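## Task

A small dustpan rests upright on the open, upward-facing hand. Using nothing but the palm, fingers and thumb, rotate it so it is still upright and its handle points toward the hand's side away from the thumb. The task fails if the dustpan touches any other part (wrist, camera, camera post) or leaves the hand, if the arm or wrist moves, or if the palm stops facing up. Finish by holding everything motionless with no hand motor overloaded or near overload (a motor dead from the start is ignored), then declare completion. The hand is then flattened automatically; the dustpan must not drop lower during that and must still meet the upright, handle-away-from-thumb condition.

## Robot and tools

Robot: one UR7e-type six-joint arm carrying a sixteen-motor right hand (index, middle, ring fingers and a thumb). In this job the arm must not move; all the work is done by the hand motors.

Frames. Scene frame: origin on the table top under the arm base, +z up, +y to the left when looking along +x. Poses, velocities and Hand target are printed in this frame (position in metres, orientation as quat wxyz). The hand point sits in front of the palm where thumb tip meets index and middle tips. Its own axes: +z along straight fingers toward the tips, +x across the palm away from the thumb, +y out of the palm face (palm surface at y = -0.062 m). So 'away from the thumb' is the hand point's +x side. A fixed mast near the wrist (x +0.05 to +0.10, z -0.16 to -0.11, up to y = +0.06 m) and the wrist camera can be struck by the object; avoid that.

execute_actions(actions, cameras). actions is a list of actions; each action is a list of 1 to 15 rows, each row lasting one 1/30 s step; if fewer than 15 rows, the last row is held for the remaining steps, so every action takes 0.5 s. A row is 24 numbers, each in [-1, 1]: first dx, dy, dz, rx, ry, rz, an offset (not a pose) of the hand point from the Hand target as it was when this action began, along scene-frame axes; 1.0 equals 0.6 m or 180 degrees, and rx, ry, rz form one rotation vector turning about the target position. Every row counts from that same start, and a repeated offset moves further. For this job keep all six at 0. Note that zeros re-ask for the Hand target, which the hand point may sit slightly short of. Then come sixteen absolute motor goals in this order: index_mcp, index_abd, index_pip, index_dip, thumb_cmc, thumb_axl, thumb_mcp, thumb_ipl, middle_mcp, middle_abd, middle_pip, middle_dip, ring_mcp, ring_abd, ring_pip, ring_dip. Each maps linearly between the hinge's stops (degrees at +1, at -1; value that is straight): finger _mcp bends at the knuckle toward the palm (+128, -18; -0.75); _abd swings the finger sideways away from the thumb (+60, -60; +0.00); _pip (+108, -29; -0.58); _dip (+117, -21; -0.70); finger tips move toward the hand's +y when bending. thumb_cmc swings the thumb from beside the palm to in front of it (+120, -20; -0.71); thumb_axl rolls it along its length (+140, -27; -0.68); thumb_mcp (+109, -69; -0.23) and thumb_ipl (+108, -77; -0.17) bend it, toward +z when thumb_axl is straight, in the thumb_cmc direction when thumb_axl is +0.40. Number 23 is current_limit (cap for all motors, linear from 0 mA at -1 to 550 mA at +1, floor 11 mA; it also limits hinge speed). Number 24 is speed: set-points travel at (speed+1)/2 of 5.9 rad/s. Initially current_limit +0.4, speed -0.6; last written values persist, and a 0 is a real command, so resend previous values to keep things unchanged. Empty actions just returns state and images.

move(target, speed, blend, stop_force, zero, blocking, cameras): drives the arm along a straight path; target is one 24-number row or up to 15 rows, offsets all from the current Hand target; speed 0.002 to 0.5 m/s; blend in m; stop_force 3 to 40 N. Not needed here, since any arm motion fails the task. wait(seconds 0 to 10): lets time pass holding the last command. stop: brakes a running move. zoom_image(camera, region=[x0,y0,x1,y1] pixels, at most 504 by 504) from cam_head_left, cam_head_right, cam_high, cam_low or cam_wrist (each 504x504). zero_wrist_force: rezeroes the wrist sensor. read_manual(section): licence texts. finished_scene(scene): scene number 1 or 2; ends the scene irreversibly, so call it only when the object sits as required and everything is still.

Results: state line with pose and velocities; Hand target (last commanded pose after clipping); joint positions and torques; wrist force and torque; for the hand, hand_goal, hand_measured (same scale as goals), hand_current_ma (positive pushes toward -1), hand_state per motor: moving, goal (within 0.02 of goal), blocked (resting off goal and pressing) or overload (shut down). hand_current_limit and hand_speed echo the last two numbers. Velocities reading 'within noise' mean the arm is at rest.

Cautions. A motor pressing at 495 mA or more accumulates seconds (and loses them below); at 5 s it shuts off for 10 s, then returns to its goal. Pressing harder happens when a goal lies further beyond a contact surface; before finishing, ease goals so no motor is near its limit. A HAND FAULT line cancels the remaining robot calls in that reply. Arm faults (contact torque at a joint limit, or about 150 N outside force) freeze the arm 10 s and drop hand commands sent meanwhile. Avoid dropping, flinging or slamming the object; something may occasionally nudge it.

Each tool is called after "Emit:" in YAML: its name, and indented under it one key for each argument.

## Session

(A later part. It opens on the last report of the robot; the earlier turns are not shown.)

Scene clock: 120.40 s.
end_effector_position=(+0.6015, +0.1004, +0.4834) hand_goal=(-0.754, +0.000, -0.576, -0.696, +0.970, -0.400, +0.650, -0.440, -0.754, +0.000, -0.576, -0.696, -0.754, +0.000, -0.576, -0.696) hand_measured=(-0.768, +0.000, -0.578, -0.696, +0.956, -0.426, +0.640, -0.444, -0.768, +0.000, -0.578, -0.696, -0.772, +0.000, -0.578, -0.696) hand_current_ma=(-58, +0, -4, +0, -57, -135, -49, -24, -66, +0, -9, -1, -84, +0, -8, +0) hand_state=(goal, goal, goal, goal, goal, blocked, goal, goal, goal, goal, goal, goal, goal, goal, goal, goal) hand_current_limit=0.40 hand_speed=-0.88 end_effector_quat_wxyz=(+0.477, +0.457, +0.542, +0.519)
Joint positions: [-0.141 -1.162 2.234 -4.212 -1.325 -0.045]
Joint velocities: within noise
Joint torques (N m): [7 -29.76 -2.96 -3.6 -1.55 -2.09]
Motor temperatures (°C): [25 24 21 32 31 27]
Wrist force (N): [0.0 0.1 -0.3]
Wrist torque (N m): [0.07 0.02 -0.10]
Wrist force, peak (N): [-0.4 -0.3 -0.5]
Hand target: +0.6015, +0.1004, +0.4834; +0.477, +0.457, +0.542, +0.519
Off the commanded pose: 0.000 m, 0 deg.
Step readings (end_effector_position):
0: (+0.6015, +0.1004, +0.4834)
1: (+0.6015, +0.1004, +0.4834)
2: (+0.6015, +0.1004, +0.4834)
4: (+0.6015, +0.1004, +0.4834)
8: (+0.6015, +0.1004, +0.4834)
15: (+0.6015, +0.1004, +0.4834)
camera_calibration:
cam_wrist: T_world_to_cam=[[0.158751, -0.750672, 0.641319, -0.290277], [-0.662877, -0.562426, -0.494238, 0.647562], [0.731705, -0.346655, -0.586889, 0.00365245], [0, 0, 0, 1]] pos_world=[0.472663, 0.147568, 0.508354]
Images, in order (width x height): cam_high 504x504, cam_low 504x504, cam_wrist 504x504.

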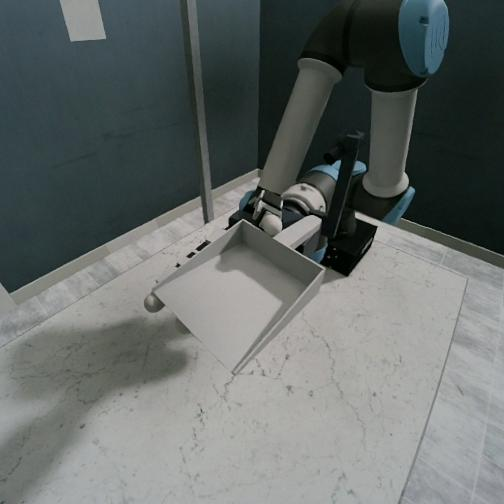

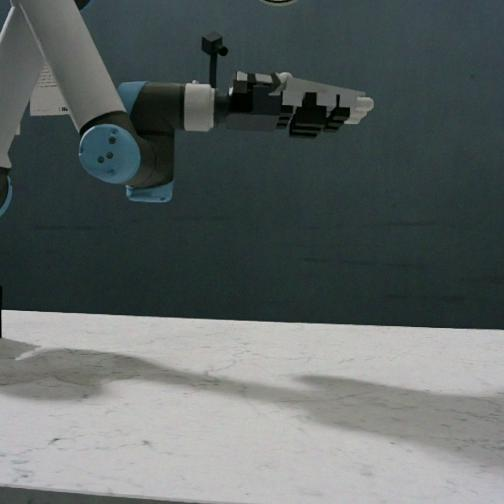

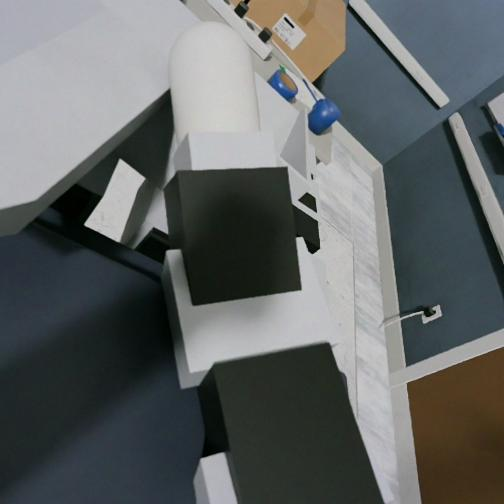

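Emit:
execute_actions:
  actions:
    - [[0,0,0,0,0,0,-0.754,0,-0.576,-0.696,0.9,-0.45,0.2,-0.44,-0.754,0,-0.576,-0.696,-0.754,0,-0.576,-0.696,0.4,-0.8]]
    - [[0,0,0,0,0,0,-0.754,0,-0.576,-0.696,0.571,0.126,-0.34,-0.44,-0.754,0,-0.576,-0.696,-0.754,0,-0.576,-0.696,0.4,-0.7]]
    - [[0,0,0,0,0,0,-0.754,0,-0.576,-0.696,0.571,0.126,-0.34,-0.44,-0.754,0,-0.576,-0.696,-0.754,0,-0.576,-0.696,0.4,-0.7]]
  cameras: []

Emit:
execute_actions:
  actions:
    - [[0,0,0,0,0,0,-0.754,0,-0.576,-0.696,0.571,0.126,-0.34,0.95,-0.754,0,-0.576,-0.696,-0.754,0,-0.576,-0.696,0.4,-0.7]]
    - [[0,0,0,0,0,0,-0.754,0,-0.576,-0.696,0.571,0.126,-0.34,0.95,-0.754,0,-0.576,-0.696,-0.754,0,-0.576,-0.696,0.4,-0.7]]
  cameras: ["cam_high","cam_wrist","cam_low"]

Emit:
zoom_image:
  camera: "cam_high"
  region: [130, 130, 390, 390]

Scene clock: 137.87 s.
end_effector_position=(+0.6015, +0.1004, +0.4834) hand_goal=(-0.754, +0.000, -0.576, -0.696, +0.570, +0.126, -0.340, -0.440, -0.754, +0.000, -0.576, -0.696, -0.754, +0.000, -0.576, -0.696) hand_measured=(-0.768, +0.000, -0.578, -0.696, +0.570, +0.124, -0.340, -0.440, -0.770, +0.000, -0.578, -0.696, -0.772, +0.000, -0.578, -0.696) hand_current_ma=(-63, +0, -8, +0, +2, -11, +3, -4, -68, +0, -10, -1, -84, +0, -8, +0) hand_state=(goal, goal, goal, goal, goal, goal, goal, goal, goal, goal, goal, goal, goal, goal, goal, goal) hand_current_limit=0.40 hand_speed=-0.70 end_effector_quat_wxyz=(+0.477, +0.457, +0.542, +0.519)
Joint positions: [-0.141 -1.162 2.234 -4.212 -1.325 -0.045]
Joint velocities: within noise
Joint torques (N m): [7.4 -30.08 -4.78 -3.56 -1.68 -2.12]
Motor temperatures (°C): [25 24 21 32 31 27]
Wrist force (N): [0.1 -0.1 -0.3]
Wrist torque (N m): [0.01 -0.01 -0.05]
Wrist force, peak (N): [-0.6 0.0 -0.6]
Hand target: +0.6015, +0.1004, +0.4834; +0.477, +0.457, +0.542, +0.519
Off the commanded pose: 0.000 m, 0 deg.
Step readings (end_effector_position):
0: (+0.6015, +0.1004, +0.4834)
1: (+0.6015, +0.1004, +0.4834)
2: (+0.6015, +0.1004, +0.4834)
4: (+0.6015, +0.1004, +0.4834)
8: (+0.6015, +0.1004, +0.4834)
15: (+0.6015, +0.1004, +0.4834)
16: (+0.6015, +0.1004, +0.4834)
17: (+0.6015, +0.1004, +0.4834)
19: (+0.6015, +0.1004, +0.4834)
23: (+0.6015, +0.1004, +0.4834)
30: (+0.6015, +0.1004, +0.4834)
31: (+0.6015, +0.1004, +0.4834)
32: (+0.6015, +0.1004, +0.4834)
34: (+0.6015, +0.1004, +0.4834)
38: (+0.6015, +0.1004, +0.4834)
45: (+0.6015, +0.1004, +0.4834)
No camera images: "cameras" was empty.

Scene clock: 140.67 s.
end_effector_position=(+0.6015, +0.1004, +0.4834) hand_goal=(-0.754, +0.000, -0.576, -0.696, +0.570, +0.126, -0.340, +0.950, -0.754, +0.000, -0.576, -0.696, -0.754, +0.000, -0.576, -0.696) hand_measured=(-0.768, +0.000, -0.578, -0.696, +0.570, +0.124, -0.340, +0.950, -0.770, +0.000, -0.578, -0.696, -0.772, +0.000, -0.578, -0.696) hand_current_ma=(-63, +0, -8, +0, +1, -11, +2, -2, -68, +0, -10, -1, -84, +0, -8, +0) hand_state=(goal, goal, goal, goal, goal, goal, goal, goal, goal, goal, goal, goal, goal, goal, goal, goal) hand_current_limit=0.40 hand_speed=-0.70 end_effector_quat_wxyz=(+0.477, +0.457, +0.542, +0.519)
Joint positions: [-0.141 -1.162 2.234 -4.212 -1.325 -0.045]
Joint velocities: within noise
Joint torques (N m): [7.26 -30.36 -4.59 -3.54 -1.61 -2.07]
Motor temperatures (°C): [25 24 21 32 31 27]
Wrist force (N): [-0.1 0.1 -0.1]
Wrist torque (N m): [0.03 0.01 -0.08]
Wrist force, peak (N): [0.1 0.3 -0.6]
Hand target: +0.6015, +0.1004, +0.4834; +0.477, +0.457, +0.542, +0.519
Off the commanded pose: 0.000 m, 0 deg.
Step readings (end_effector_position):
0: (+0.6015, +0.1004, +0.4834)
1: (+0.6015, +0.1004, +0.4834)
2: (+0.6015, +0.1004, +0.4834)
4: (+0.6015, +0.1004, +0.4834)
8: (+0.6015, +0.1004, +0.4834)
15: (+0.6015, +0.1004, +0.4834)
16: (+0.6015, +0.1004, +0.4834)
17: (+0.6015, +0.1004, +0.4834)
19: (+0.6015, +0.1004, +0.4834)
23: (+0.6015, +0.1004, +0.4834)
30: (+0.6015, +0.1004, +0.4834)
camera_calibration:
cam_wrist: T_world_to_cam=[[0.158751, -0.750672, 0.641319, -0.290277], [-0.662877, -0.562426, -0.494239, 0.647562], [0.731705, -0.346655, -0.586889, 0.00365242], [0, 0, 0, 1]] pos_world=[0.472663, 0.147568, 0.508354]
Images, in order (width x height): cam_high 504x504, cam_low 504x504, cam_wrist 504x504.

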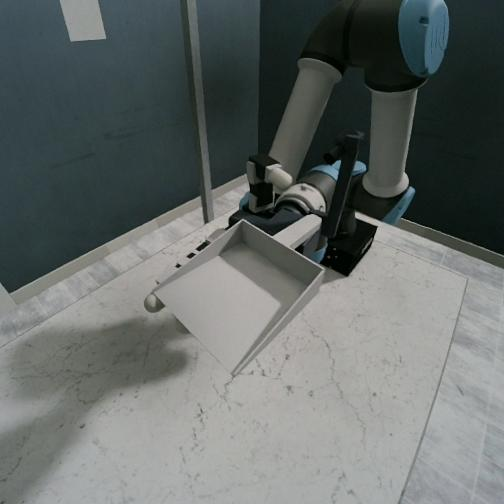

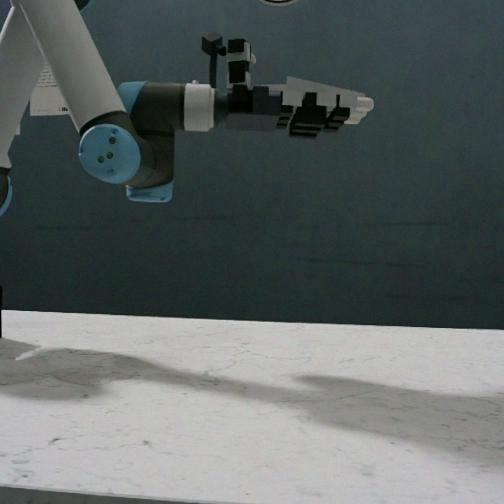

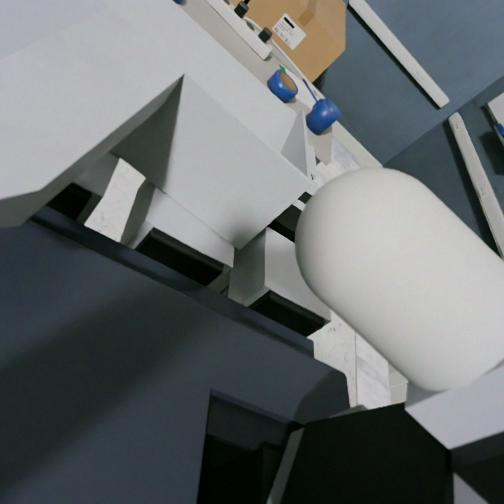

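Scaled by 1.938 from the camera's 504x504 image, which has a finer 720x720 frame.

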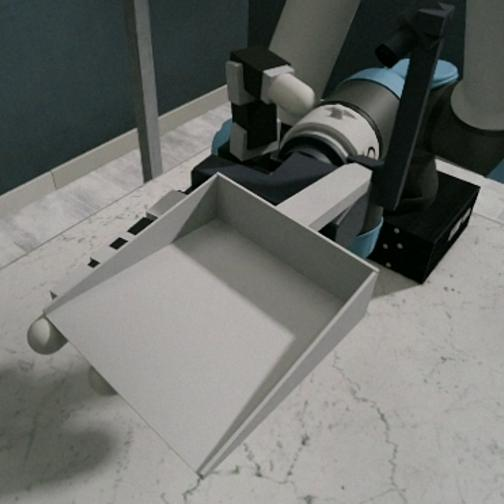

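Emit:
execute_actions:
  actions:
    - [[0,0,0,0,0,0,-0.754,0,-0.576,-0.696,0.43,0.126,-0.1,0.95,-0.754,0,-0.576,-0.696,-0.754,0,-0.576,-0.696,0.4,-0.7]]
  cameras: []

Emit:
execute_actions:
  actions:
    - [[0,0,0,0,0,0,-0.754,0,-0.576,-0.696,0.43,0.126,0.11,0.95,-0.754,0,-0.576,-0.696,-0.754,0,-0.576,-0.696,0.4,-0.85]]
  cameras: ["cam_high","cam_wrist","cam_low"]

Emit:
zoom_image:
  camera: "cam_high"
  region: [130, 130, 390, 390]

Scene clock: 147.93 s.
end_effector_position=(+0.6015, +0.1004, +0.4834) hand_goal=(-0.754, +0.000, -0.576, -0.696, +0.430, +0.126, -0.100, +0.950, -0.754, +0.000, -0.576, -0.696, -0.754, +0.000, -0.576, -0.696) hand_measured=(-0.768, +0.000, -0.578, -0.696, +0.434, +0.124, -0.100, +0.950, -0.770, +0.000, -0.578, -0.696, -0.772, +0.000, -0.578, -0.696) hand_current_ma=(-63, +0, -8, +0, +14, -11, -1, -2, -68, +0, -10, -1, -84, +0, -8, +0) hand_state=(goal, goal, goal, goal, goal, goal, goal, goal, goal, goal, goal, goal, goal, goal, goal, goal) hand_current_limit=0.40 hand_speed=-0.70 end_effector_quat_wxyz=(+0.477, +0.457, +0.542, +0.519)
Joint positions: [-0.141 -1.162 2.234 -4.212 -1.325 -0.045]
Joint velocities: within noise
Joint torques (N m): [6.16 -29.66 -4.73 -3.46 -1.71 -1.98]
Motor temperatures (°C): [25 24 21 32 31 27]
Wrist force (N): [0.0 -0.1 -0.3]
Wrist torque (N m): [0.01 0.00 -0.09]
Wrist force, peak (N): [-0.6 0.2 -0.3]
Hand target: +0.6015, +0.1004, +0.4834; +0.477, +0.457, +0.542, +0.519
Off the commanded pose: 0.000 m, 0 deg.
Step readings (end_effector_position):
0: (+0.6015, +0.1004, +0.4834)
1: (+0.6015, +0.1004, +0.4834)
2: (+0.6015, +0.1004, +0.4834)
4: (+0.6015, +0.1004, +0.4834)
8: (+0.6015, +0.1004, +0.4834)
15: (+0.6015, +0.1004, +0.4834)
No camera images: "cameras" was empty.

Scene clock: 148.93 s.
end_effector_position=(+0.6015, +0.1004, +0.4834) hand_goal=(-0.754, +0.000, -0.576, -0.696, +0.430, +0.126, +0.110, +0.950, -0.754, +0.000, -0.576, -0.696, -0.754, +0.000, -0.576, -0.696) hand_measured=(-0.768, +0.000, -0.578, -0.696, +0.434, +0.124, +0.110, +0.950, -0.770, +0.000, -0.578, -0.696, -0.772, +0.000, -0.578, -0.696) hand_current_ma=(-63, +0, -8, +0, +14, -11, +4, -2, -68, +0, -10, -1, -84, +0, -8, +0) hand_state=(goal, goal, goal, goal, goal, goal, goal, goal, goal, goal, goal, goal, goal, goal, goal, goal) hand_current_limit=0.40 hand_speed=-0.85 end_effector_quat_wxyz=(+0.477, +0.457, +0.542, +0.519)
Joint positions: [-0.141 -1.162 2.234 -4.212 -1.325 -0.045]
Joint velocities: within noise
Joint torques (N m): [7.18 -29.87 -4.81 -3.32 -1.61 -2.08]
Motor temperatures (°C): [25 24 21 32 31 27]
Wrist force (N): [-0.3 0.0 -0.1]
Wrist torque (N m): [0.02 0.03 -0.11]
Wrist force, peak (N): [-0.2 0.2 -0.6]
Hand target: +0.6015, +0.1004, +0.4834; +0.477, +0.457, +0.542, +0.519
Off the commanded pose: 0.000 m, 0 deg.
Step readings (end_effector_position):
0: (+0.6015, +0.1004, +0.4834)
1: (+0.6015, +0.1004, +0.4834)
2: (+0.6015, +0.1004, +0.4834)
4: (+0.6015, +0.1004, +0.4834)
8: (+0.6015, +0.1004, +0.4834)
15: (+0.6015, +0.1004, +0.4834)
camera_calibration:
cam_wrist: T_world_to_cam=[[0.158751, -0.750672, 0.641319, -0.290277], [-0.662877, -0.562426, -0.494239, 0.647562], [0.731705, -0.346655, -0.586888, 0.00365235], [0, 0, 0, 1]] pos_world=[0.472663, 0.147568, 0.508354]
Images, in order (width x height): cam_high 504x504, cam_low 504x504, cam_wrist 504x504.

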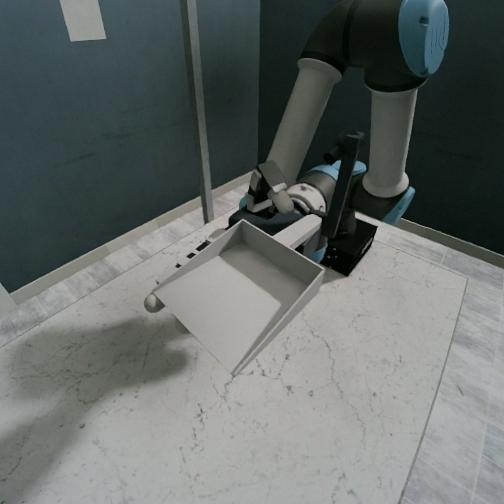

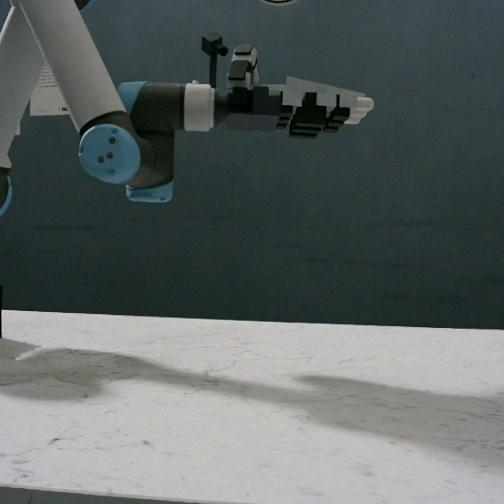

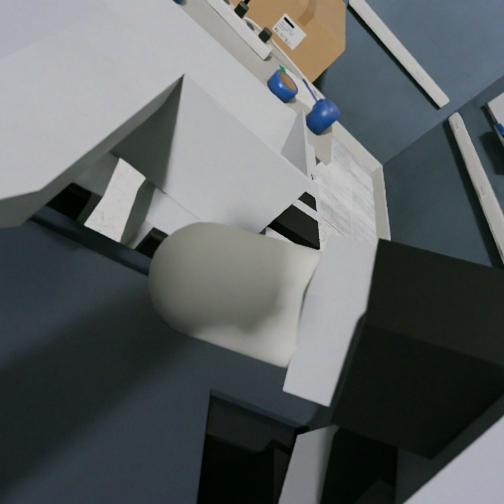

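Scaled by 1.938 from the camera's 504x504 image, which has a finer 720x720 frame.

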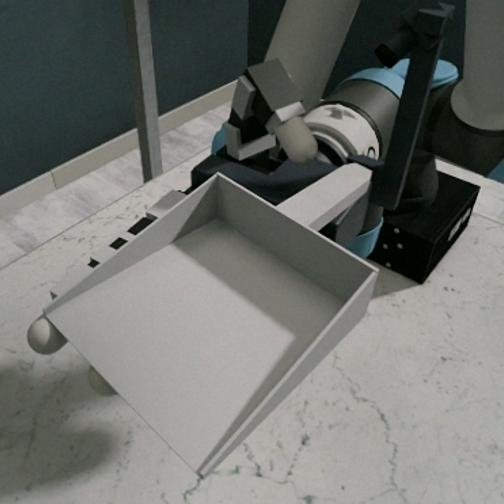

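Emit:
execute_actions:
  actions:
    - [[0,0,0,0,0,0,-0.754,0,-0.576,-0.696,0.43,0.126,0.281,0.7,-0.754,0,-0.576,-0.696,-0.754,0,-0.576,-0.696,0.4,-0.88]]
  cameras: ["cam_high","cam_wrist","cam_low"]

Emit:
zoom_image:
  camera: "cam_high"
  region: [130, 130, 390, 390]

Scene clock: 153.80 s.
end_effector_position=(+0.6015, +0.1004, +0.4834) hand_goal=(-0.754, +0.000, -0.576, -0.696, +0.430, +0.126, +0.280, +0.700, -0.754, +0.000, -0.576, -0.696, -0.754, +0.000, -0.576, -0.696) hand_measured=(-0.768, +0.000, -0.578, -0.696, +0.434, +0.124, +0.282, +0.706, -0.770, +0.000, -0.578, -0.696, -0.772, +0.000, -0.578, -0.696) hand_current_ma=(-63, +0, -8, +0, +14, -11, +9, +29, -68, +0, -10, -1, -84, +0, -8, +0) hand_state=(goal, goal, goal, goal, goal, goal, goal, goal, goal, goal, goal, goal, goal, goal, goal, goal) hand_current_limit=0.40 hand_speed=-0.88 end_effector_quat_wxyz=(+0.477, +0.457, +0.542, +0.519)
Joint positions: [-0.141 -1.162 2.234 -4.212 -1.325 -0.045]
Joint velocities: within noise
Joint torques (N m): [6.09 -29.07 -5.14 -3.47 -1.71 -2.09]
Motor temperatures (°C): [25 24 21 32 31 27]
Wrist force (N): [-0.1 0.2 -0.2]
Wrist torque (N m): [0.05 0.02 -0.10]
Wrist force, peak (N): [-0.1 -0.2 -0.7]
Hand target: +0.6015, +0.1004, +0.4834; +0.477, +0.457, +0.542, +0.519
Off the commanded pose: 0.000 m, 0 deg.
Step readings (end_effector_position):
0: (+0.6015, +0.1004, +0.4834)
1: (+0.6015, +0.1004, +0.4834)
2: (+0.6015, +0.1004, +0.4834)
4: (+0.6015, +0.1004, +0.4834)
8: (+0.6015, +0.1004, +0.4834)
15: (+0.6015, +0.1004, +0.4834)
camera_calibration:
cam_wrist: T_world_to_cam=[[0.158751, -0.750672, 0.641319, -0.290277], [-0.662877, -0.562426, -0.494239, 0.647562], [0.731705, -0.346655, -0.586888, 0.00365237], [0, 0, 0, 1]] pos_world=[0.472663, 0.147568, 0.508354]
Images, in order (width x height): cam_high 504x504, cam_low 504x504, cam_wrist 504x504.

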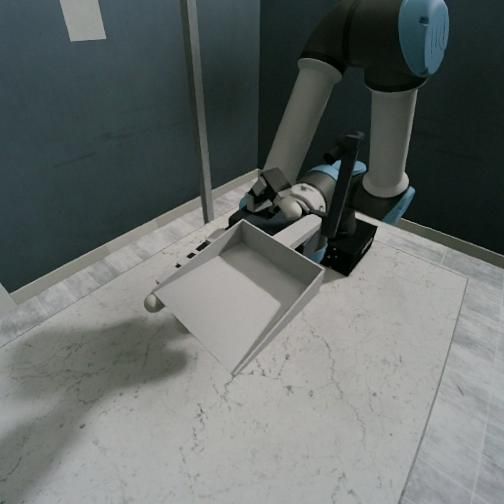

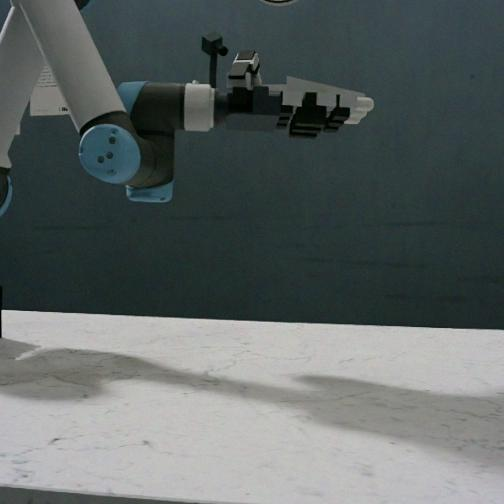

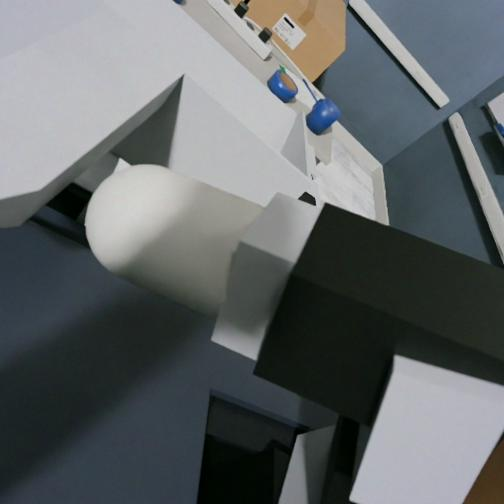

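Scaled by 1.938 from the camera's 504x504 image, which has a finer 720x720 frame.

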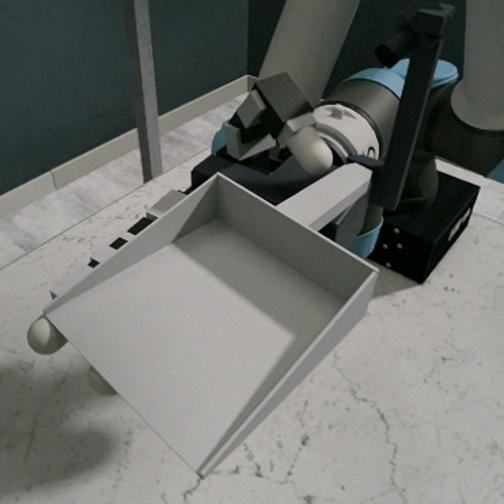

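Emit:
execute_actions:
  actions:
    - [[0,0,0,0,0,0,-0.754,0,-0.576,-0.696,0.5,0.126,0.393,0.48,-0.754,0,-0.576,-0.696,-0.754,0,-0.576,-0.696,0.4,-0.88]]
  cameras: ["cam_high","cam_wrist","cam_low"]

Emit:
zoom_image:
  camera: "cam_high"
  region: [130, 130, 390, 390]

Scene clock: 159.40 s.
end_effector_position=(+0.6015, +0.1004, +0.4834) hand_goal=(-0.754, +0.000, -0.576, -0.696, +0.500, +0.126, +0.392, +0.480, -0.754, +0.000, -0.576, -0.696, -0.754, +0.000, -0.576, -0.696) hand_measured=(-0.768, +0.000, -0.578, -0.696, +0.502, +0.124, +0.396, +0.486, -0.770, +0.000, -0.580, -0.696, -0.772, +0.000, -0.578, -0.696) hand_current_ma=(-63, +0, -8, +0, +10, -11, +16, +38, -68, +0, -12, -1, -84, +0, -8, +0) hand_state=(goal, goal, goal, goal, goal, goal, goal, goal, goal, goal, goal, goal, goal, goal, goal, goal) hand_current_limit=0.40 hand_speed=-0.88 end_effector_quat_wxyz=(+0.477, +0.457, +0.542, +0.519)
Joint positions: [-0.141 -1.162 2.234 -4.212 -1.325 -0.045]
Joint velocities: within noise
Joint torques (N m): [5.83 -28.52 -4.81 -3.41 -1.55 -2.04]
Motor temperatures (°C): [25 24 21 32 31 27]
Wrist force (N): [0.3 -0.2 -0.3]
Wrist torque (N m): [0.00 -0.03 -0.08]
Wrist force, peak (N): [-0.4 -0.3 -0.5]
Hand target: +0.6015, +0.1004, +0.4834; +0.477, +0.457, +0.542, +0.519
Off the commanded pose: 0.000 m, 0 deg.
Step readings (end_effector_position):
0: (+0.6015, +0.1004, +0.4834)
1: (+0.6015, +0.1004, +0.4834)
2: (+0.6015, +0.1004, +0.4834)
4: (+0.6015, +0.1004, +0.4834)
8: (+0.6015, +0.1004, +0.4834)
15: (+0.6015, +0.1004, +0.4834)
camera_calibration:
cam_wrist: T_world_to_cam=[[0.158751, -0.750672, 0.641319, -0.290277], [-0.662877, -0.562426, -0.494239, 0.647562], [0.731705, -0.346655, -0.586889, 0.00365242], [0, 0, 0, 1]] pos_world=[0.472663, 0.147568, 0.508354]
Images, in order (width x height): cam_high 504x504, cam_low 504x504, cam_wrist 504x504.

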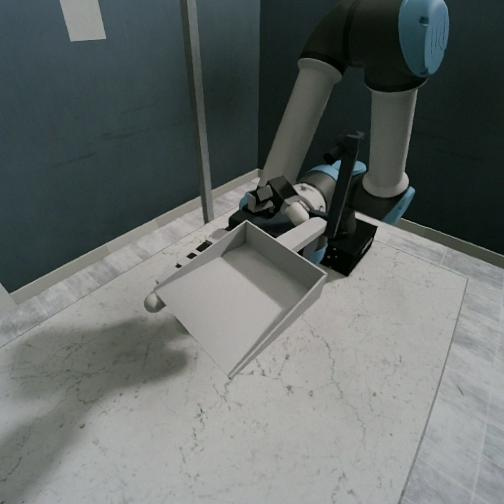

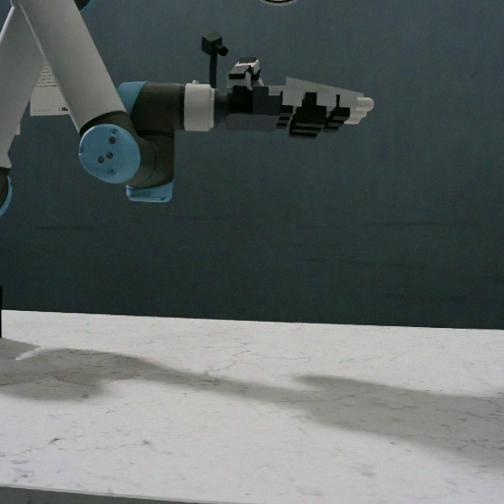

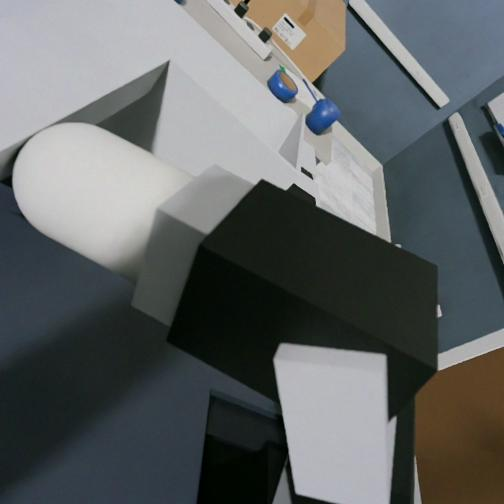

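Scaled by 1.938 from the camera's 504x504 image, which has a finer 720x720 frame.

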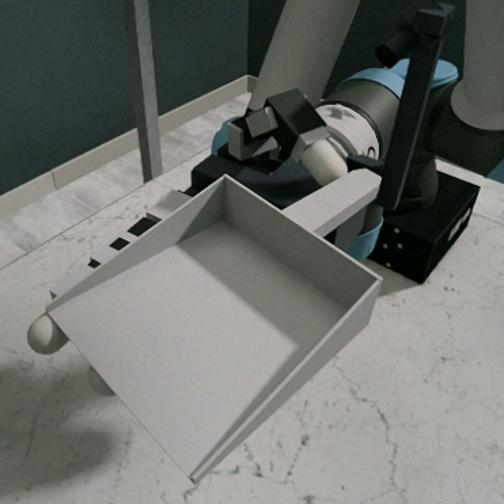

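Emit:
execute_actions:
  actions:
    - [[0,0,0,0,0,0,-0.754,-0.25,-0.576,-0.696,0.5,0.126,0.393,0.48,-0.754,-0.25,-0.576,-0.696,-0.754,-0.25,-0.576,-0.696,0.4,-0.88]]
  cameras: ["cam_high","cam_wrist","cam_low"]

Emit:
zoom_image:
  camera: "cam_high"
  region: [130, 130, 390, 390]

Scene clock: 165.43 s.
end_effector_position=(+0.6015, +0.1004, +0.4834) hand_goal=(-0.754, -0.250, -0.576, -0.696, +0.500, +0.126, +0.392, +0.480, -0.754, -0.250, -0.576, -0.696, -0.754, -0.250, -0.576, -0.696) hand_measured=(-0.768, -0.246, -0.578, -0.696, +0.502, +0.124, +0.396, +0.486, -0.770, -0.244, -0.580, -0.696, -0.772, -0.246, -0.578, -0.696) hand_current_ma=(-63, +13, -8, +0, +11, -11, +16, +30, -68, +23, -12, -1, -84, +14, -8, +0) hand_state=(goal, goal, goal, goal, goal, goal, goal, goal, goal, goal, goal, goal, goal, goal, goal, goal) hand_current_limit=0.40 hand_speed=-0.88 end_effector_quat_wxyz=(+0.477, +0.457, +0.542, +0.519)
Joint positions: [-0.141 -1.162 2.234 -4.212 -1.325 -0.045]
Joint velocities: within noise
Joint torques (N m): [5.87 -29.56 -5.5 -3.38 -1.57 -2.09]
Motor temperatures (°C): [25 24 21 32 31 27]
Wrist force (N): [-0.3 0.0 -0.2]
Wrist torque (N m): [0.02 0.05 -0.11]
Wrist force, peak (N): [-0.5 0.5 -0.1]
Hand target: +0.6015, +0.1004, +0.4834; +0.477, +0.457, +0.542, +0.519
Off the commanded pose: 0.000 m, 0 deg.
Step readings (end_effector_position):
0: (+0.6015, +0.1004, +0.4834)
1: (+0.6015, +0.1004, +0.4834)
2: (+0.6015, +0.1004, +0.4834)
4: (+0.6015, +0.1004, +0.4834)
8: (+0.6015, +0.1004, +0.4834)
15: (+0.6015, +0.1004, +0.4834)
camera_calibration:
cam_wrist: T_world_to_cam=[[0.158751, -0.750672, 0.641319, -0.290277], [-0.662877, -0.562426, -0.494239, 0.647562], [0.731705, -0.346655, -0.586888, 0.00365234], [0, 0, 0, 1]] pos_world=[0.472663, 0.147568, 0.508354]
Images, in order (width x height): cam_high 504x504, cam_low 504x504, cam_wrist 504x504.

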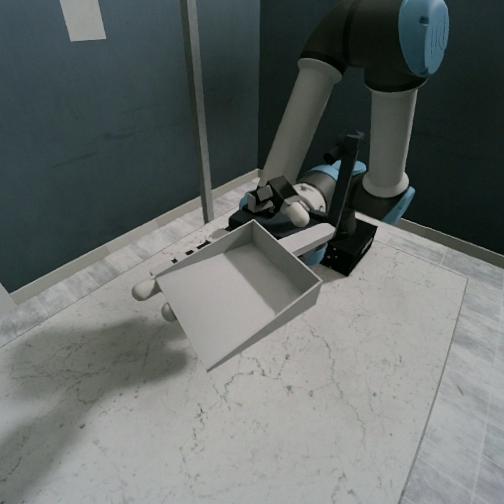

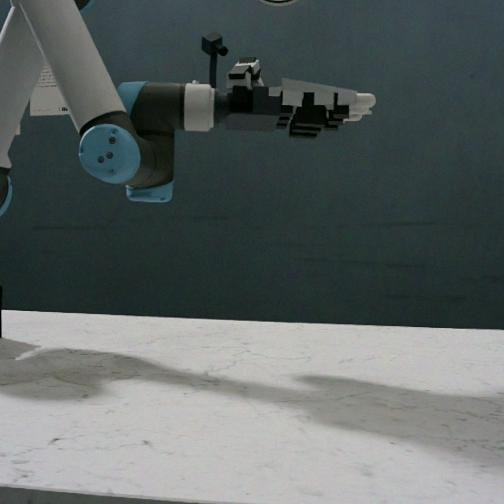

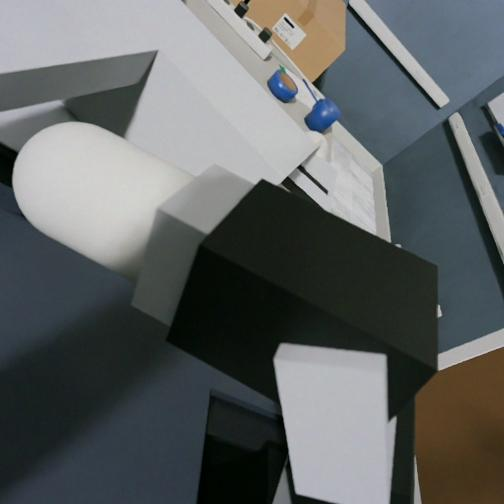

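Scaled by 1.938 from the camera's 504x504 image, which has a finer 720x720 frame.

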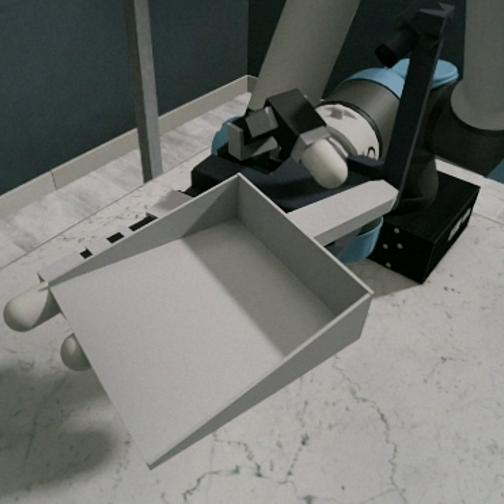

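Emit:
execute_actions:
  actions:
    - [[0,0,0,0,0,0,-0.754,-0.5,-0.576,-0.696,0.5,0.126,0.46,0.3,-0.754,-0.5,-0.576,-0.696,-0.754,-0.5,-0.576,-0.696,0.4,-0.88]]
  cameras: ["cam_high","cam_wrist","cam_low"]

Emit:
zoom_image:
  camera: "cam_high"
  region: [130, 130, 390, 390]

Scene clock: 173.27 s.
end_effector_position=(+0.6015, +0.1004, +0.4834) hand_goal=(-0.754, -0.500, -0.576, -0.696, +0.500, +0.126, +0.460, +0.300, -0.754, -0.500, -0.576, -0.696, -0.754, -0.500, -0.576, -0.696) hand_measured=(-0.768, -0.496, -0.578, -0.696, +0.504, +0.124, +0.464, +0.306, -0.770, -0.494, -0.580, -0.696, -0.772, -0.494, -0.578, -0.696) hand_current_ma=(-63, +13, -8, +0, +12, -11, +16, +31, -68, +19, -12, -1, -84, +17, -8, +0) hand_state=(goal, goal, goal, goal, goal, goal, goal, goal, goal, goal, goal, goal, goal, goal, goal, goal) hand_current_limit=0.40 hand_speed=-0.88 end_effector_quat_wxyz=(+0.477, +0.457, +0.542, +0.519)
Joint positions: [-0.141 -1.162 2.234 -4.212 -1.325 -0.045]
Joint velocities: within noise
Joint torques (N m): [5.77 -28.22 -6.14 -3.34 -1.46 -2.14]
Motor temperatures (°C): [25 24 21 32 31 27]
Wrist force (N): [-0.2 0.3 -0.3]
Wrist torque (N m): [0.06 0.03 -0.07]
Wrist force, peak (N): [0.2 0.0 -0.7]
Hand target: +0.6015, +0.1004, +0.4834; +0.477, +0.457, +0.542, +0.519
Off the commanded pose: 0.000 m, 0 deg.
Step readings (end_effector_position):
0: (+0.6015, +0.1004, +0.4834)
1: (+0.6015, +0.1004, +0.4834)
2: (+0.6015, +0.1004, +0.4834)
4: (+0.6015, +0.1004, +0.4834)
8: (+0.6015, +0.1004, +0.4834)
15: (+0.6015, +0.1004, +0.4834)
camera_calibration:
cam_wrist: T_world_to_cam=[[0.158751, -0.750672, 0.641319, -0.290277], [-0.662877, -0.562426, -0.494239, 0.647562], [0.731705, -0.346655, -0.586888, 0.00365228], [0, 0, 0, 1]] pos_world=[0.472663, 0.147568, 0.508354]
Images, in order (width x height): cam_high 504x504, cam_low 504x504, cam_wrist 504x504.

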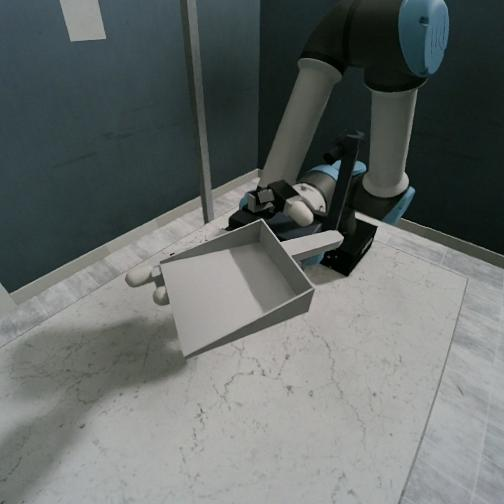

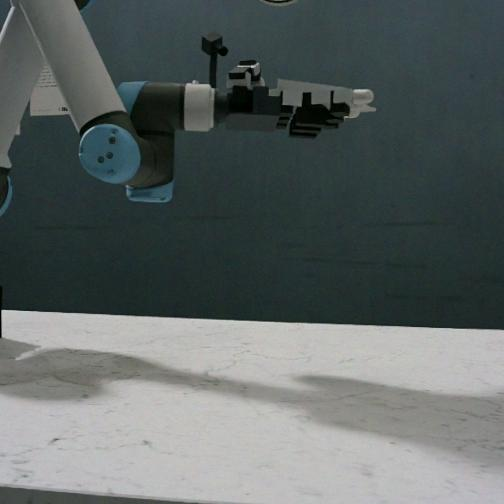

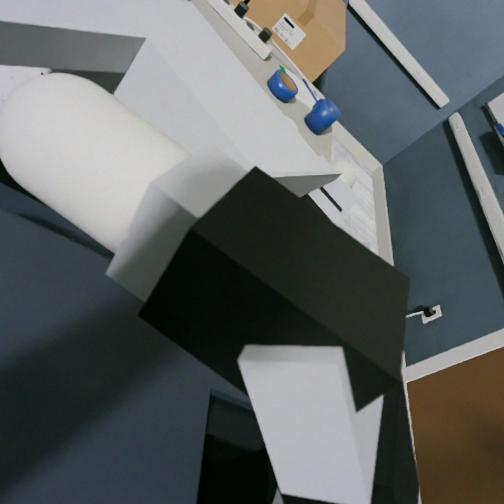

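Scaled by 1.938 from the camera's 504x504 image, which has a finer 720x720 frame.

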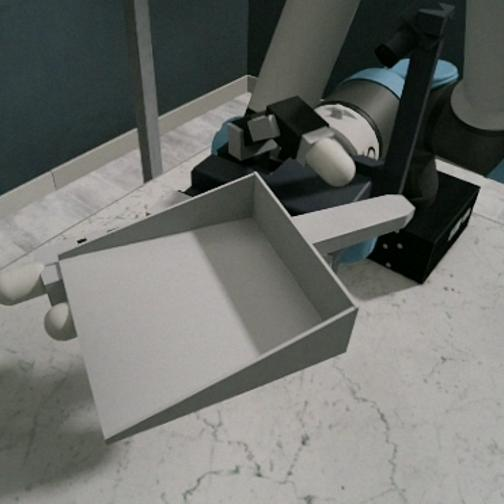

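Emit:
execute_actions:
  actions:
    - [[0,0,0,0,0,0,-0.754,-0.75,-0.576,-0.696,0.5,0.126,0.46,0.3,-0.754,-0.75,-0.576,-0.696,-0.754,-0.75,-0.576,-0.696,0.4,-0.88]]
  cameras: ["cam_high","cam_wrist","cam_low"]

Emit:
zoom_image:
  camera: "cam_high"
  region: [130, 130, 390, 390]

Emit:
zoom_image:
  camera: "cam_low"
  region: [180, 0, 400, 160]

Scene clock: 181.97 s.
end_effector_position=(+0.6015, +0.1004, +0.4834) hand_goal=(-0.754, -0.750, -0.576, -0.696, +0.500, +0.126, +0.460, +0.300, -0.754, -0.750, -0.576, -0.696, -0.754, -0.750, -0.576, -0.696) hand_measured=(-0.768, -0.746, -0.578, -0.696, +0.504, +0.124, +0.464, +0.306, -0.770, -0.646, -0.580, -0.696, -0.772, -0.644, -0.578, -0.696) hand_current_ma=(-66, +13, -8, +0, +12, -11, +16, +31, -68, +385, -12, -1, -84, +385, -8, +0) hand_state=(goal, goal, goal, goal, goal, goal, goal, goal, goal, blocked, goal, goal, goal, blocked, goal, goal) hand_current_limit=0.40 hand_speed=-0.88 end_effector_quat_wxyz=(+0.477, +0.457, +0.542, +0.519)
Joint positions: [-0.141 -1.162 2.234 -4.212 -1.325 -0.045]
Joint velocities: within noise
Joint torques (N m): [6.49 -28.24 -6 -3.34 -1.61 -1.98]
Motor temperatures (°C): [25 24 21 32 31 27]
Wrist force (N): [-0.1 0.0 -0.1]
Wrist torque (N m): [0.00 0.01 -0.05]
Wrist force, peak (N): [-0.6 -0.1 -0.4]
Hand target: +0.6015, +0.1004, +0.4834; +0.477, +0.457, +0.542, +0.519
Off the commanded pose: 0.000 m, 0 deg.
Step readings (end_effector_position):
0: (+0.6015, +0.1004, +0.4834)
1: (+0.6015, +0.1004, +0.4834)
2: (+0.6015, +0.1004, +0.4834)
4: (+0.6015, +0.1004, +0.4834)
8: (+0.6015, +0.1004, +0.4834)
15: (+0.6015, +0.1004, +0.4834)
camera_calibration:
cam_wrist: T_world_to_cam=[[0.158751, -0.750672, 0.641319, -0.290277], [-0.662877, -0.562426, -0.494239, 0.647562], [0.731705, -0.346655, -0.586888, 0.00365235], [0, 0, 0, 1]] pos_world=[0.472663, 0.147568, 0.508354]
Images, in order (width x height): cam_high 504x504, cam_low 504x504, cam_wrist 504x504.

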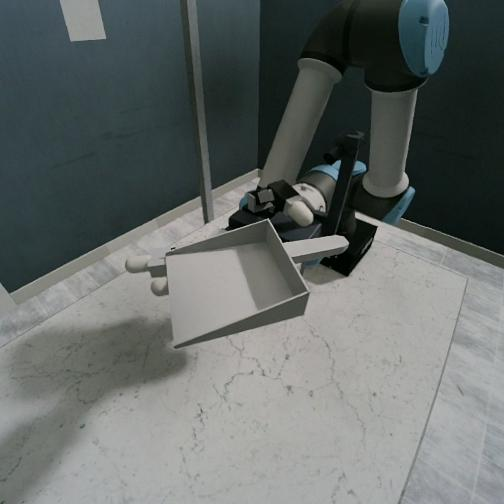

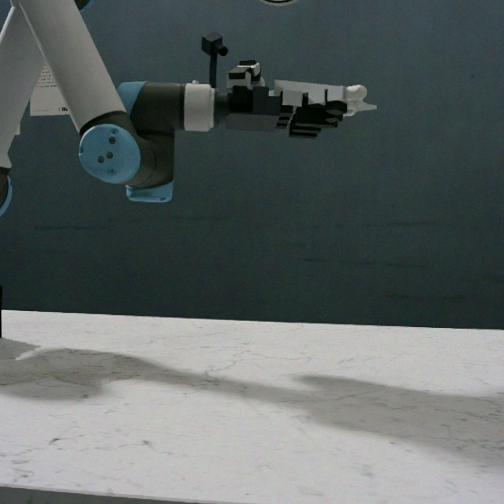

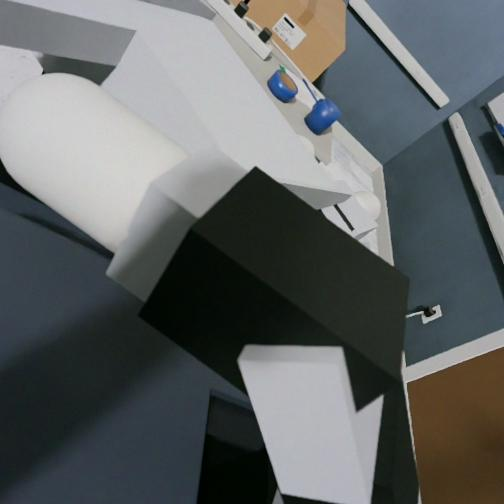

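Scaled by 1.938 from the camera's 504x504 image, which has a finer 720x720 frame.

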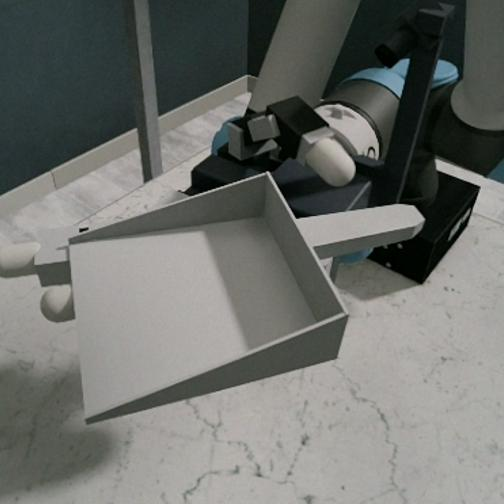

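Scaled by 2.291 from the camera's 504x504 image, which has a finer 720x720 frame.

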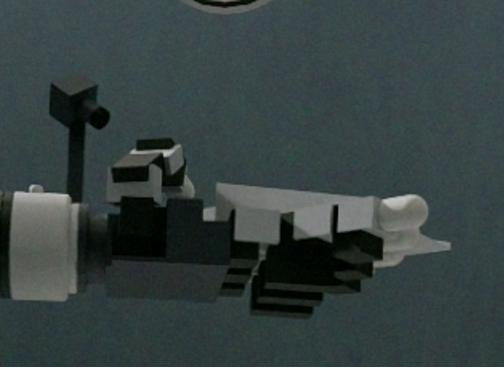

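Emit:
execute_actions:
  actions:
    - [[0,0,0,0,0,0,-0.754,-0.7,-0.576,-0.696,0.5,0.126,0.73,-0.1,-0.754,-0.63,-0.576,-0.696,-0.754,-0.63,-0.576,-0.696,0.4,-0.85]]
  cameras: ["cam_high"]

Emit:
execute_actions:
  actions:
    - [[0,0,0,0,0,0,-0.754,-0.7,-0.576,-0.696,0.571,0.042,0.73,-0.114,-0.754,-0.63,-0.576,-0.696,-0.754,-0.63,-0.576,-0.696,0.4,-0.88]]
  cameras: ["cam_high","cam_wrist"]

Emit:
zoom_image:
  camera: "cam_high"
  region: [130, 130, 390, 390]

Scene clock: 199.20 s.
end_effector_position=(+0.6015, +0.1004, +0.4834) hand_goal=(-0.754, -0.700, -0.576, -0.696, +0.500, +0.126, +0.730, -0.100, -0.754, -0.630, -0.576, -0.696, -0.754, -0.630, -0.576, -0.696) hand_measured=(-0.768, -0.702, -0.578, -0.696, +0.504, +0.124, +0.734, -0.094, -0.770, -0.630, -0.580, -0.696, -0.772, -0.630, -0.578, -0.696) hand_current_ma=(-66, -10, -8, +0, +16, -11, +19, +32, -68, +1, -12, -1, -84, +0, -10, +0) hand_state=(goal, goal, goal, goal, goal, goal, goal, goal, goal, goal, goal, goal, goal, goal, goal, goal) hand_current_limit=0.40 hand_speed=-0.85 end_effector_quat_wxyz=(+0.477, +0.457, +0.542, +0.519)
Joint positions: [-0.141 -1.162 2.234 -4.212 -1.325 -0.045]
Joint velocities: within noise
Joint torques (N m): [5.66 -29.2 -7.13 -3.08 -1.48 -1.89]
Motor temperatures (°C): [25 24 21 32 31 27]
Wrist force (N): [-0.2 0.2 -0.2]
Wrist torque (N m): [0.04 0.02 -0.06]
Wrist force, peak (N): [-0.8 -0.5 -0.2]
Hand target: +0.6015, +0.1004, +0.4834; +0.477, +0.457, +0.542, +0.519
Off the commanded pose: 0.000 m, 0 deg.
Step readings (end_effector_position):
0: (+0.6015, +0.1004, +0.4834)
1: (+0.6015, +0.1004, +0.4834)
2: (+0.6015, +0.1004, +0.4834)
4: (+0.6015, +0.1004, +0.4834)
8: (+0.6015, +0.1004, +0.4834)
15: (+0.6015, +0.1004, +0.4834)
Images, in order (width x height): cam_high 504x504.

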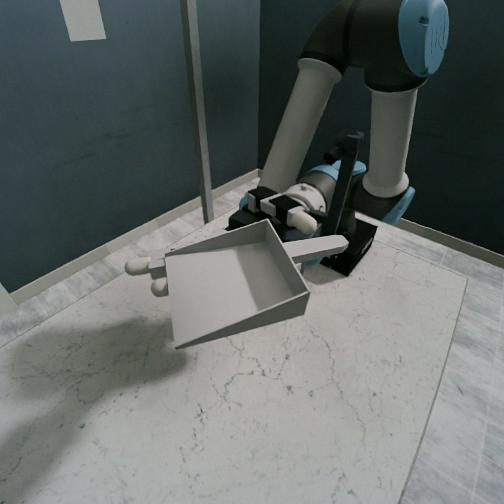

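Scene clock: 199.90 s.
end_effector_position=(+0.6015, +0.1004, +0.4834) hand_goal=(-0.754, -0.700, -0.576, -0.696, +0.570, +0.042, +0.730, -0.114, -0.754, -0.630, -0.576, -0.696, -0.754, -0.630, -0.576, -0.696) hand_measured=(-0.768, -0.702, -0.578, -0.696, +0.574, +0.044, +0.734, -0.108, -0.770, -0.630, -0.580, -0.696, -0.772, -0.630, -0.578, -0.696) hand_current_ma=(-66, -10, -8, +0, +16, +12, +20, +32, -68, +1, -12, -1, -84, +0, -10, +0) hand_state=(goal, goal, goal, goal, goal, goal, goal, goal, goal, goal, goal, goal, goal, goal, goal, goal) hand_current_limit=0.40 hand_speed=-0.88 end_effector_quat_wxyz=(+0.477, +0.457, +0.542, +0.519)
Joint positions: [-0.141 -1.162 2.234 -4.212 -1.325 -0.045]
Joint velocities: within noise
Joint torques (N m): [4.78 -28.71 -7.07 -3.15 -1.42 -1.93]
Motor temperatures (°C): [25 24 21 32 31 27]
Wrist force (N): [-0.2 0.1 -0.1]
Wrist torque (N m): [0.01 0.03 -0.06]
Wrist force, peak (N): [-0.2 0.1 -0.5]
Hand target: +0.6015, +0.1004, +0.4834; +0.477, +0.457, +0.542, +0.519
Off the commanded pose: 0.000 m, 0 deg.
Step readings (end_effector_position):
0: (+0.6015, +0.1004, +0.4834)
1: (+0.6015, +0.1004, +0.4834)
2: (+0.6015, +0.1004, +0.4834)
4: (+0.6015, +0.1004, +0.4834)
8: (+0.6015, +0.1004, +0.4834)
15: (+0.6015, +0.1004, +0.4834)
camera_calibration:
cam_wrist: T_world_to_cam=[[0.158751, -0.750672, 0.641319, -0.290277], [-0.662877, -0.562425, -0.494239, 0.647562], [0.731705, -0.346655, -0.586888, 0.00365238], [0, 0, 0, 1]] pos_world=[0.472663, 0.147568, 0.508354]
Images, in order (width x height): cam_high 504x504, cam_wrist 504x504.

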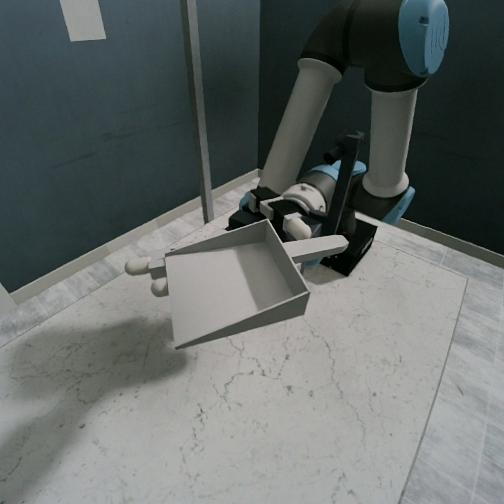

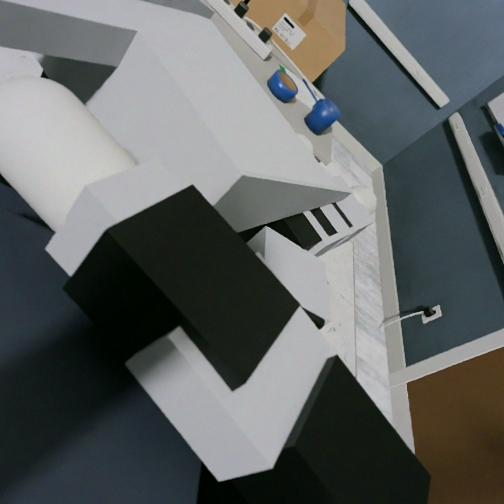

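Scaled by 1.938 from the camera's 504x504 image, which has a finer 720x720 frame.

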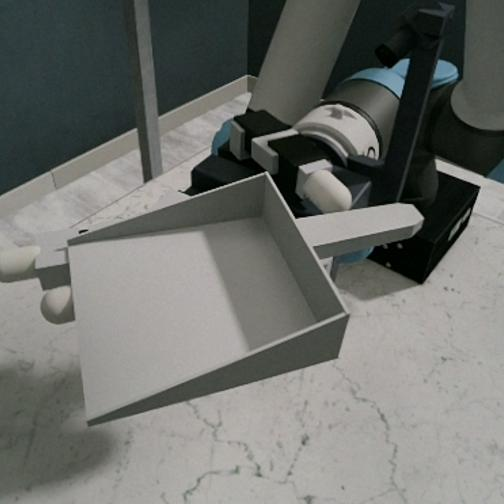

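Emit:
execute_actions:
  actions:
    - [[0,0,0,0,0,0,-0.754,-0.7,-0.576,-0.696,0.571,-0.08,0.73,-0.114,-0.754,-0.63,-0.576,-0.696,-0.754,-0.63,-0.576,-0.696,0.4,-0.88]]
  cameras: ["cam_high","cam_wrist"]

Emit:
zoom_image:
  camera: "cam_high"
  region: [130, 130, 390, 390]

Scene clock: 203.33 s.
end_effector_position=(+0.6015, +0.1004, +0.4834) hand_goal=(-0.754, -0.700, -0.576, -0.696, +0.570, -0.080, +0.730, -0.114, -0.754, -0.630, -0.576, -0.696, -0.754, -0.630, -0.576, -0.696) hand_measured=(-0.768, -0.702, -0.578, -0.696, +0.574, -0.078, +0.734, -0.108, -0.770, -0.630, -0.580, -0.696, -0.772, -0.630, -0.578, -0.696) hand_current_ma=(-66, -10, -8, +0, +16, +12, +20, +32, -68, +1, -12, -1, -84, +0, -10, +0) hand_state=(goal, goal, goal, goal, goal, goal, goal, goal, goal, goal, goal, goal, goal, goal, goal, goal) hand_current_limit=0.40 hand_speed=-0.88 end_effector_quat_wxyz=(+0.477, +0.457, +0.542, +0.519)
Joint positions: [-0.141 -1.162 2.234 -4.212 -1.325 -0.045]
Joint velocities: within noise
Joint torques (N m): [5.3 -28.58 -7.38 -3.04 -1.41 -2.07]
Motor temperatures (°C): [25 24 21 32 31 27]
Wrist force (N): [-0.1 0.0 -0.6]
Wrist torque (N m): [0.04 0.03 -0.05]
Wrist force, peak (N): [-0.1 -0.3 -0.6]
Hand target: +0.6015, +0.1004, +0.4834; +0.477, +0.457, +0.542, +0.519
Off the commanded pose: 0.000 m, 0 deg.
Step readings (end_effector_position):
0: (+0.6015, +0.1004, +0.4834)
1: (+0.6015, +0.1004, +0.4834)
2: (+0.6015, +0.1004, +0.4834)
4: (+0.6015, +0.1004, +0.4834)
8: (+0.6015, +0.1004, +0.4834)
15: (+0.6015, +0.1004, +0.4834)
camera_calibration:
cam_wrist: T_world_to_cam=[[0.158751, -0.750672, 0.641319, -0.290277], [-0.662877, -0.562425, -0.494239, 0.647562], [0.731705, -0.346655, -0.586888, 0.00365231], [0, 0, 0, 1]] pos_world=[0.472663, 0.147568, 0.508354]
Images, in order (width x height): cam_high 504x504, cam_wrist 504x504.

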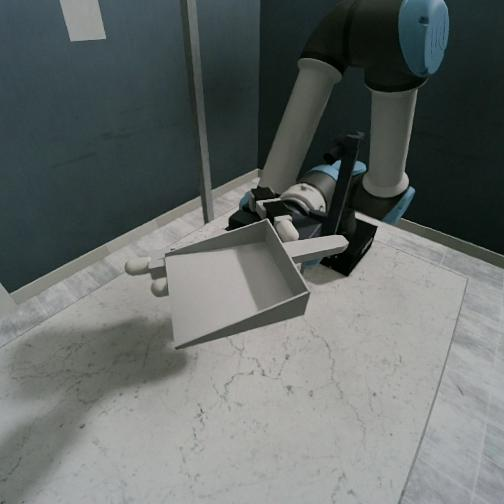

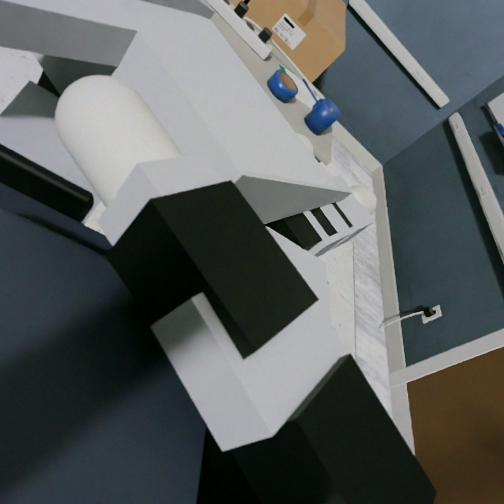

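Scaled by 1.938 from the camera's 504x504 image, which has a finer 720x720 frame.

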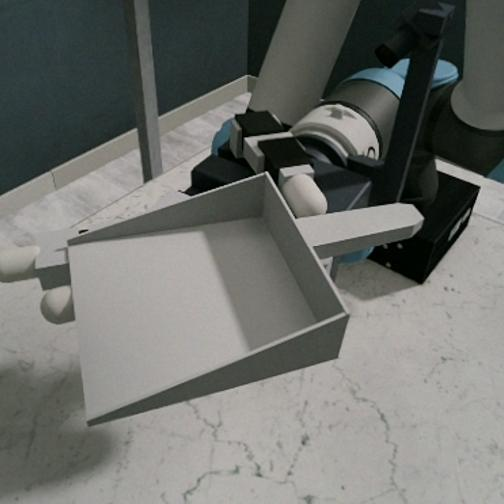

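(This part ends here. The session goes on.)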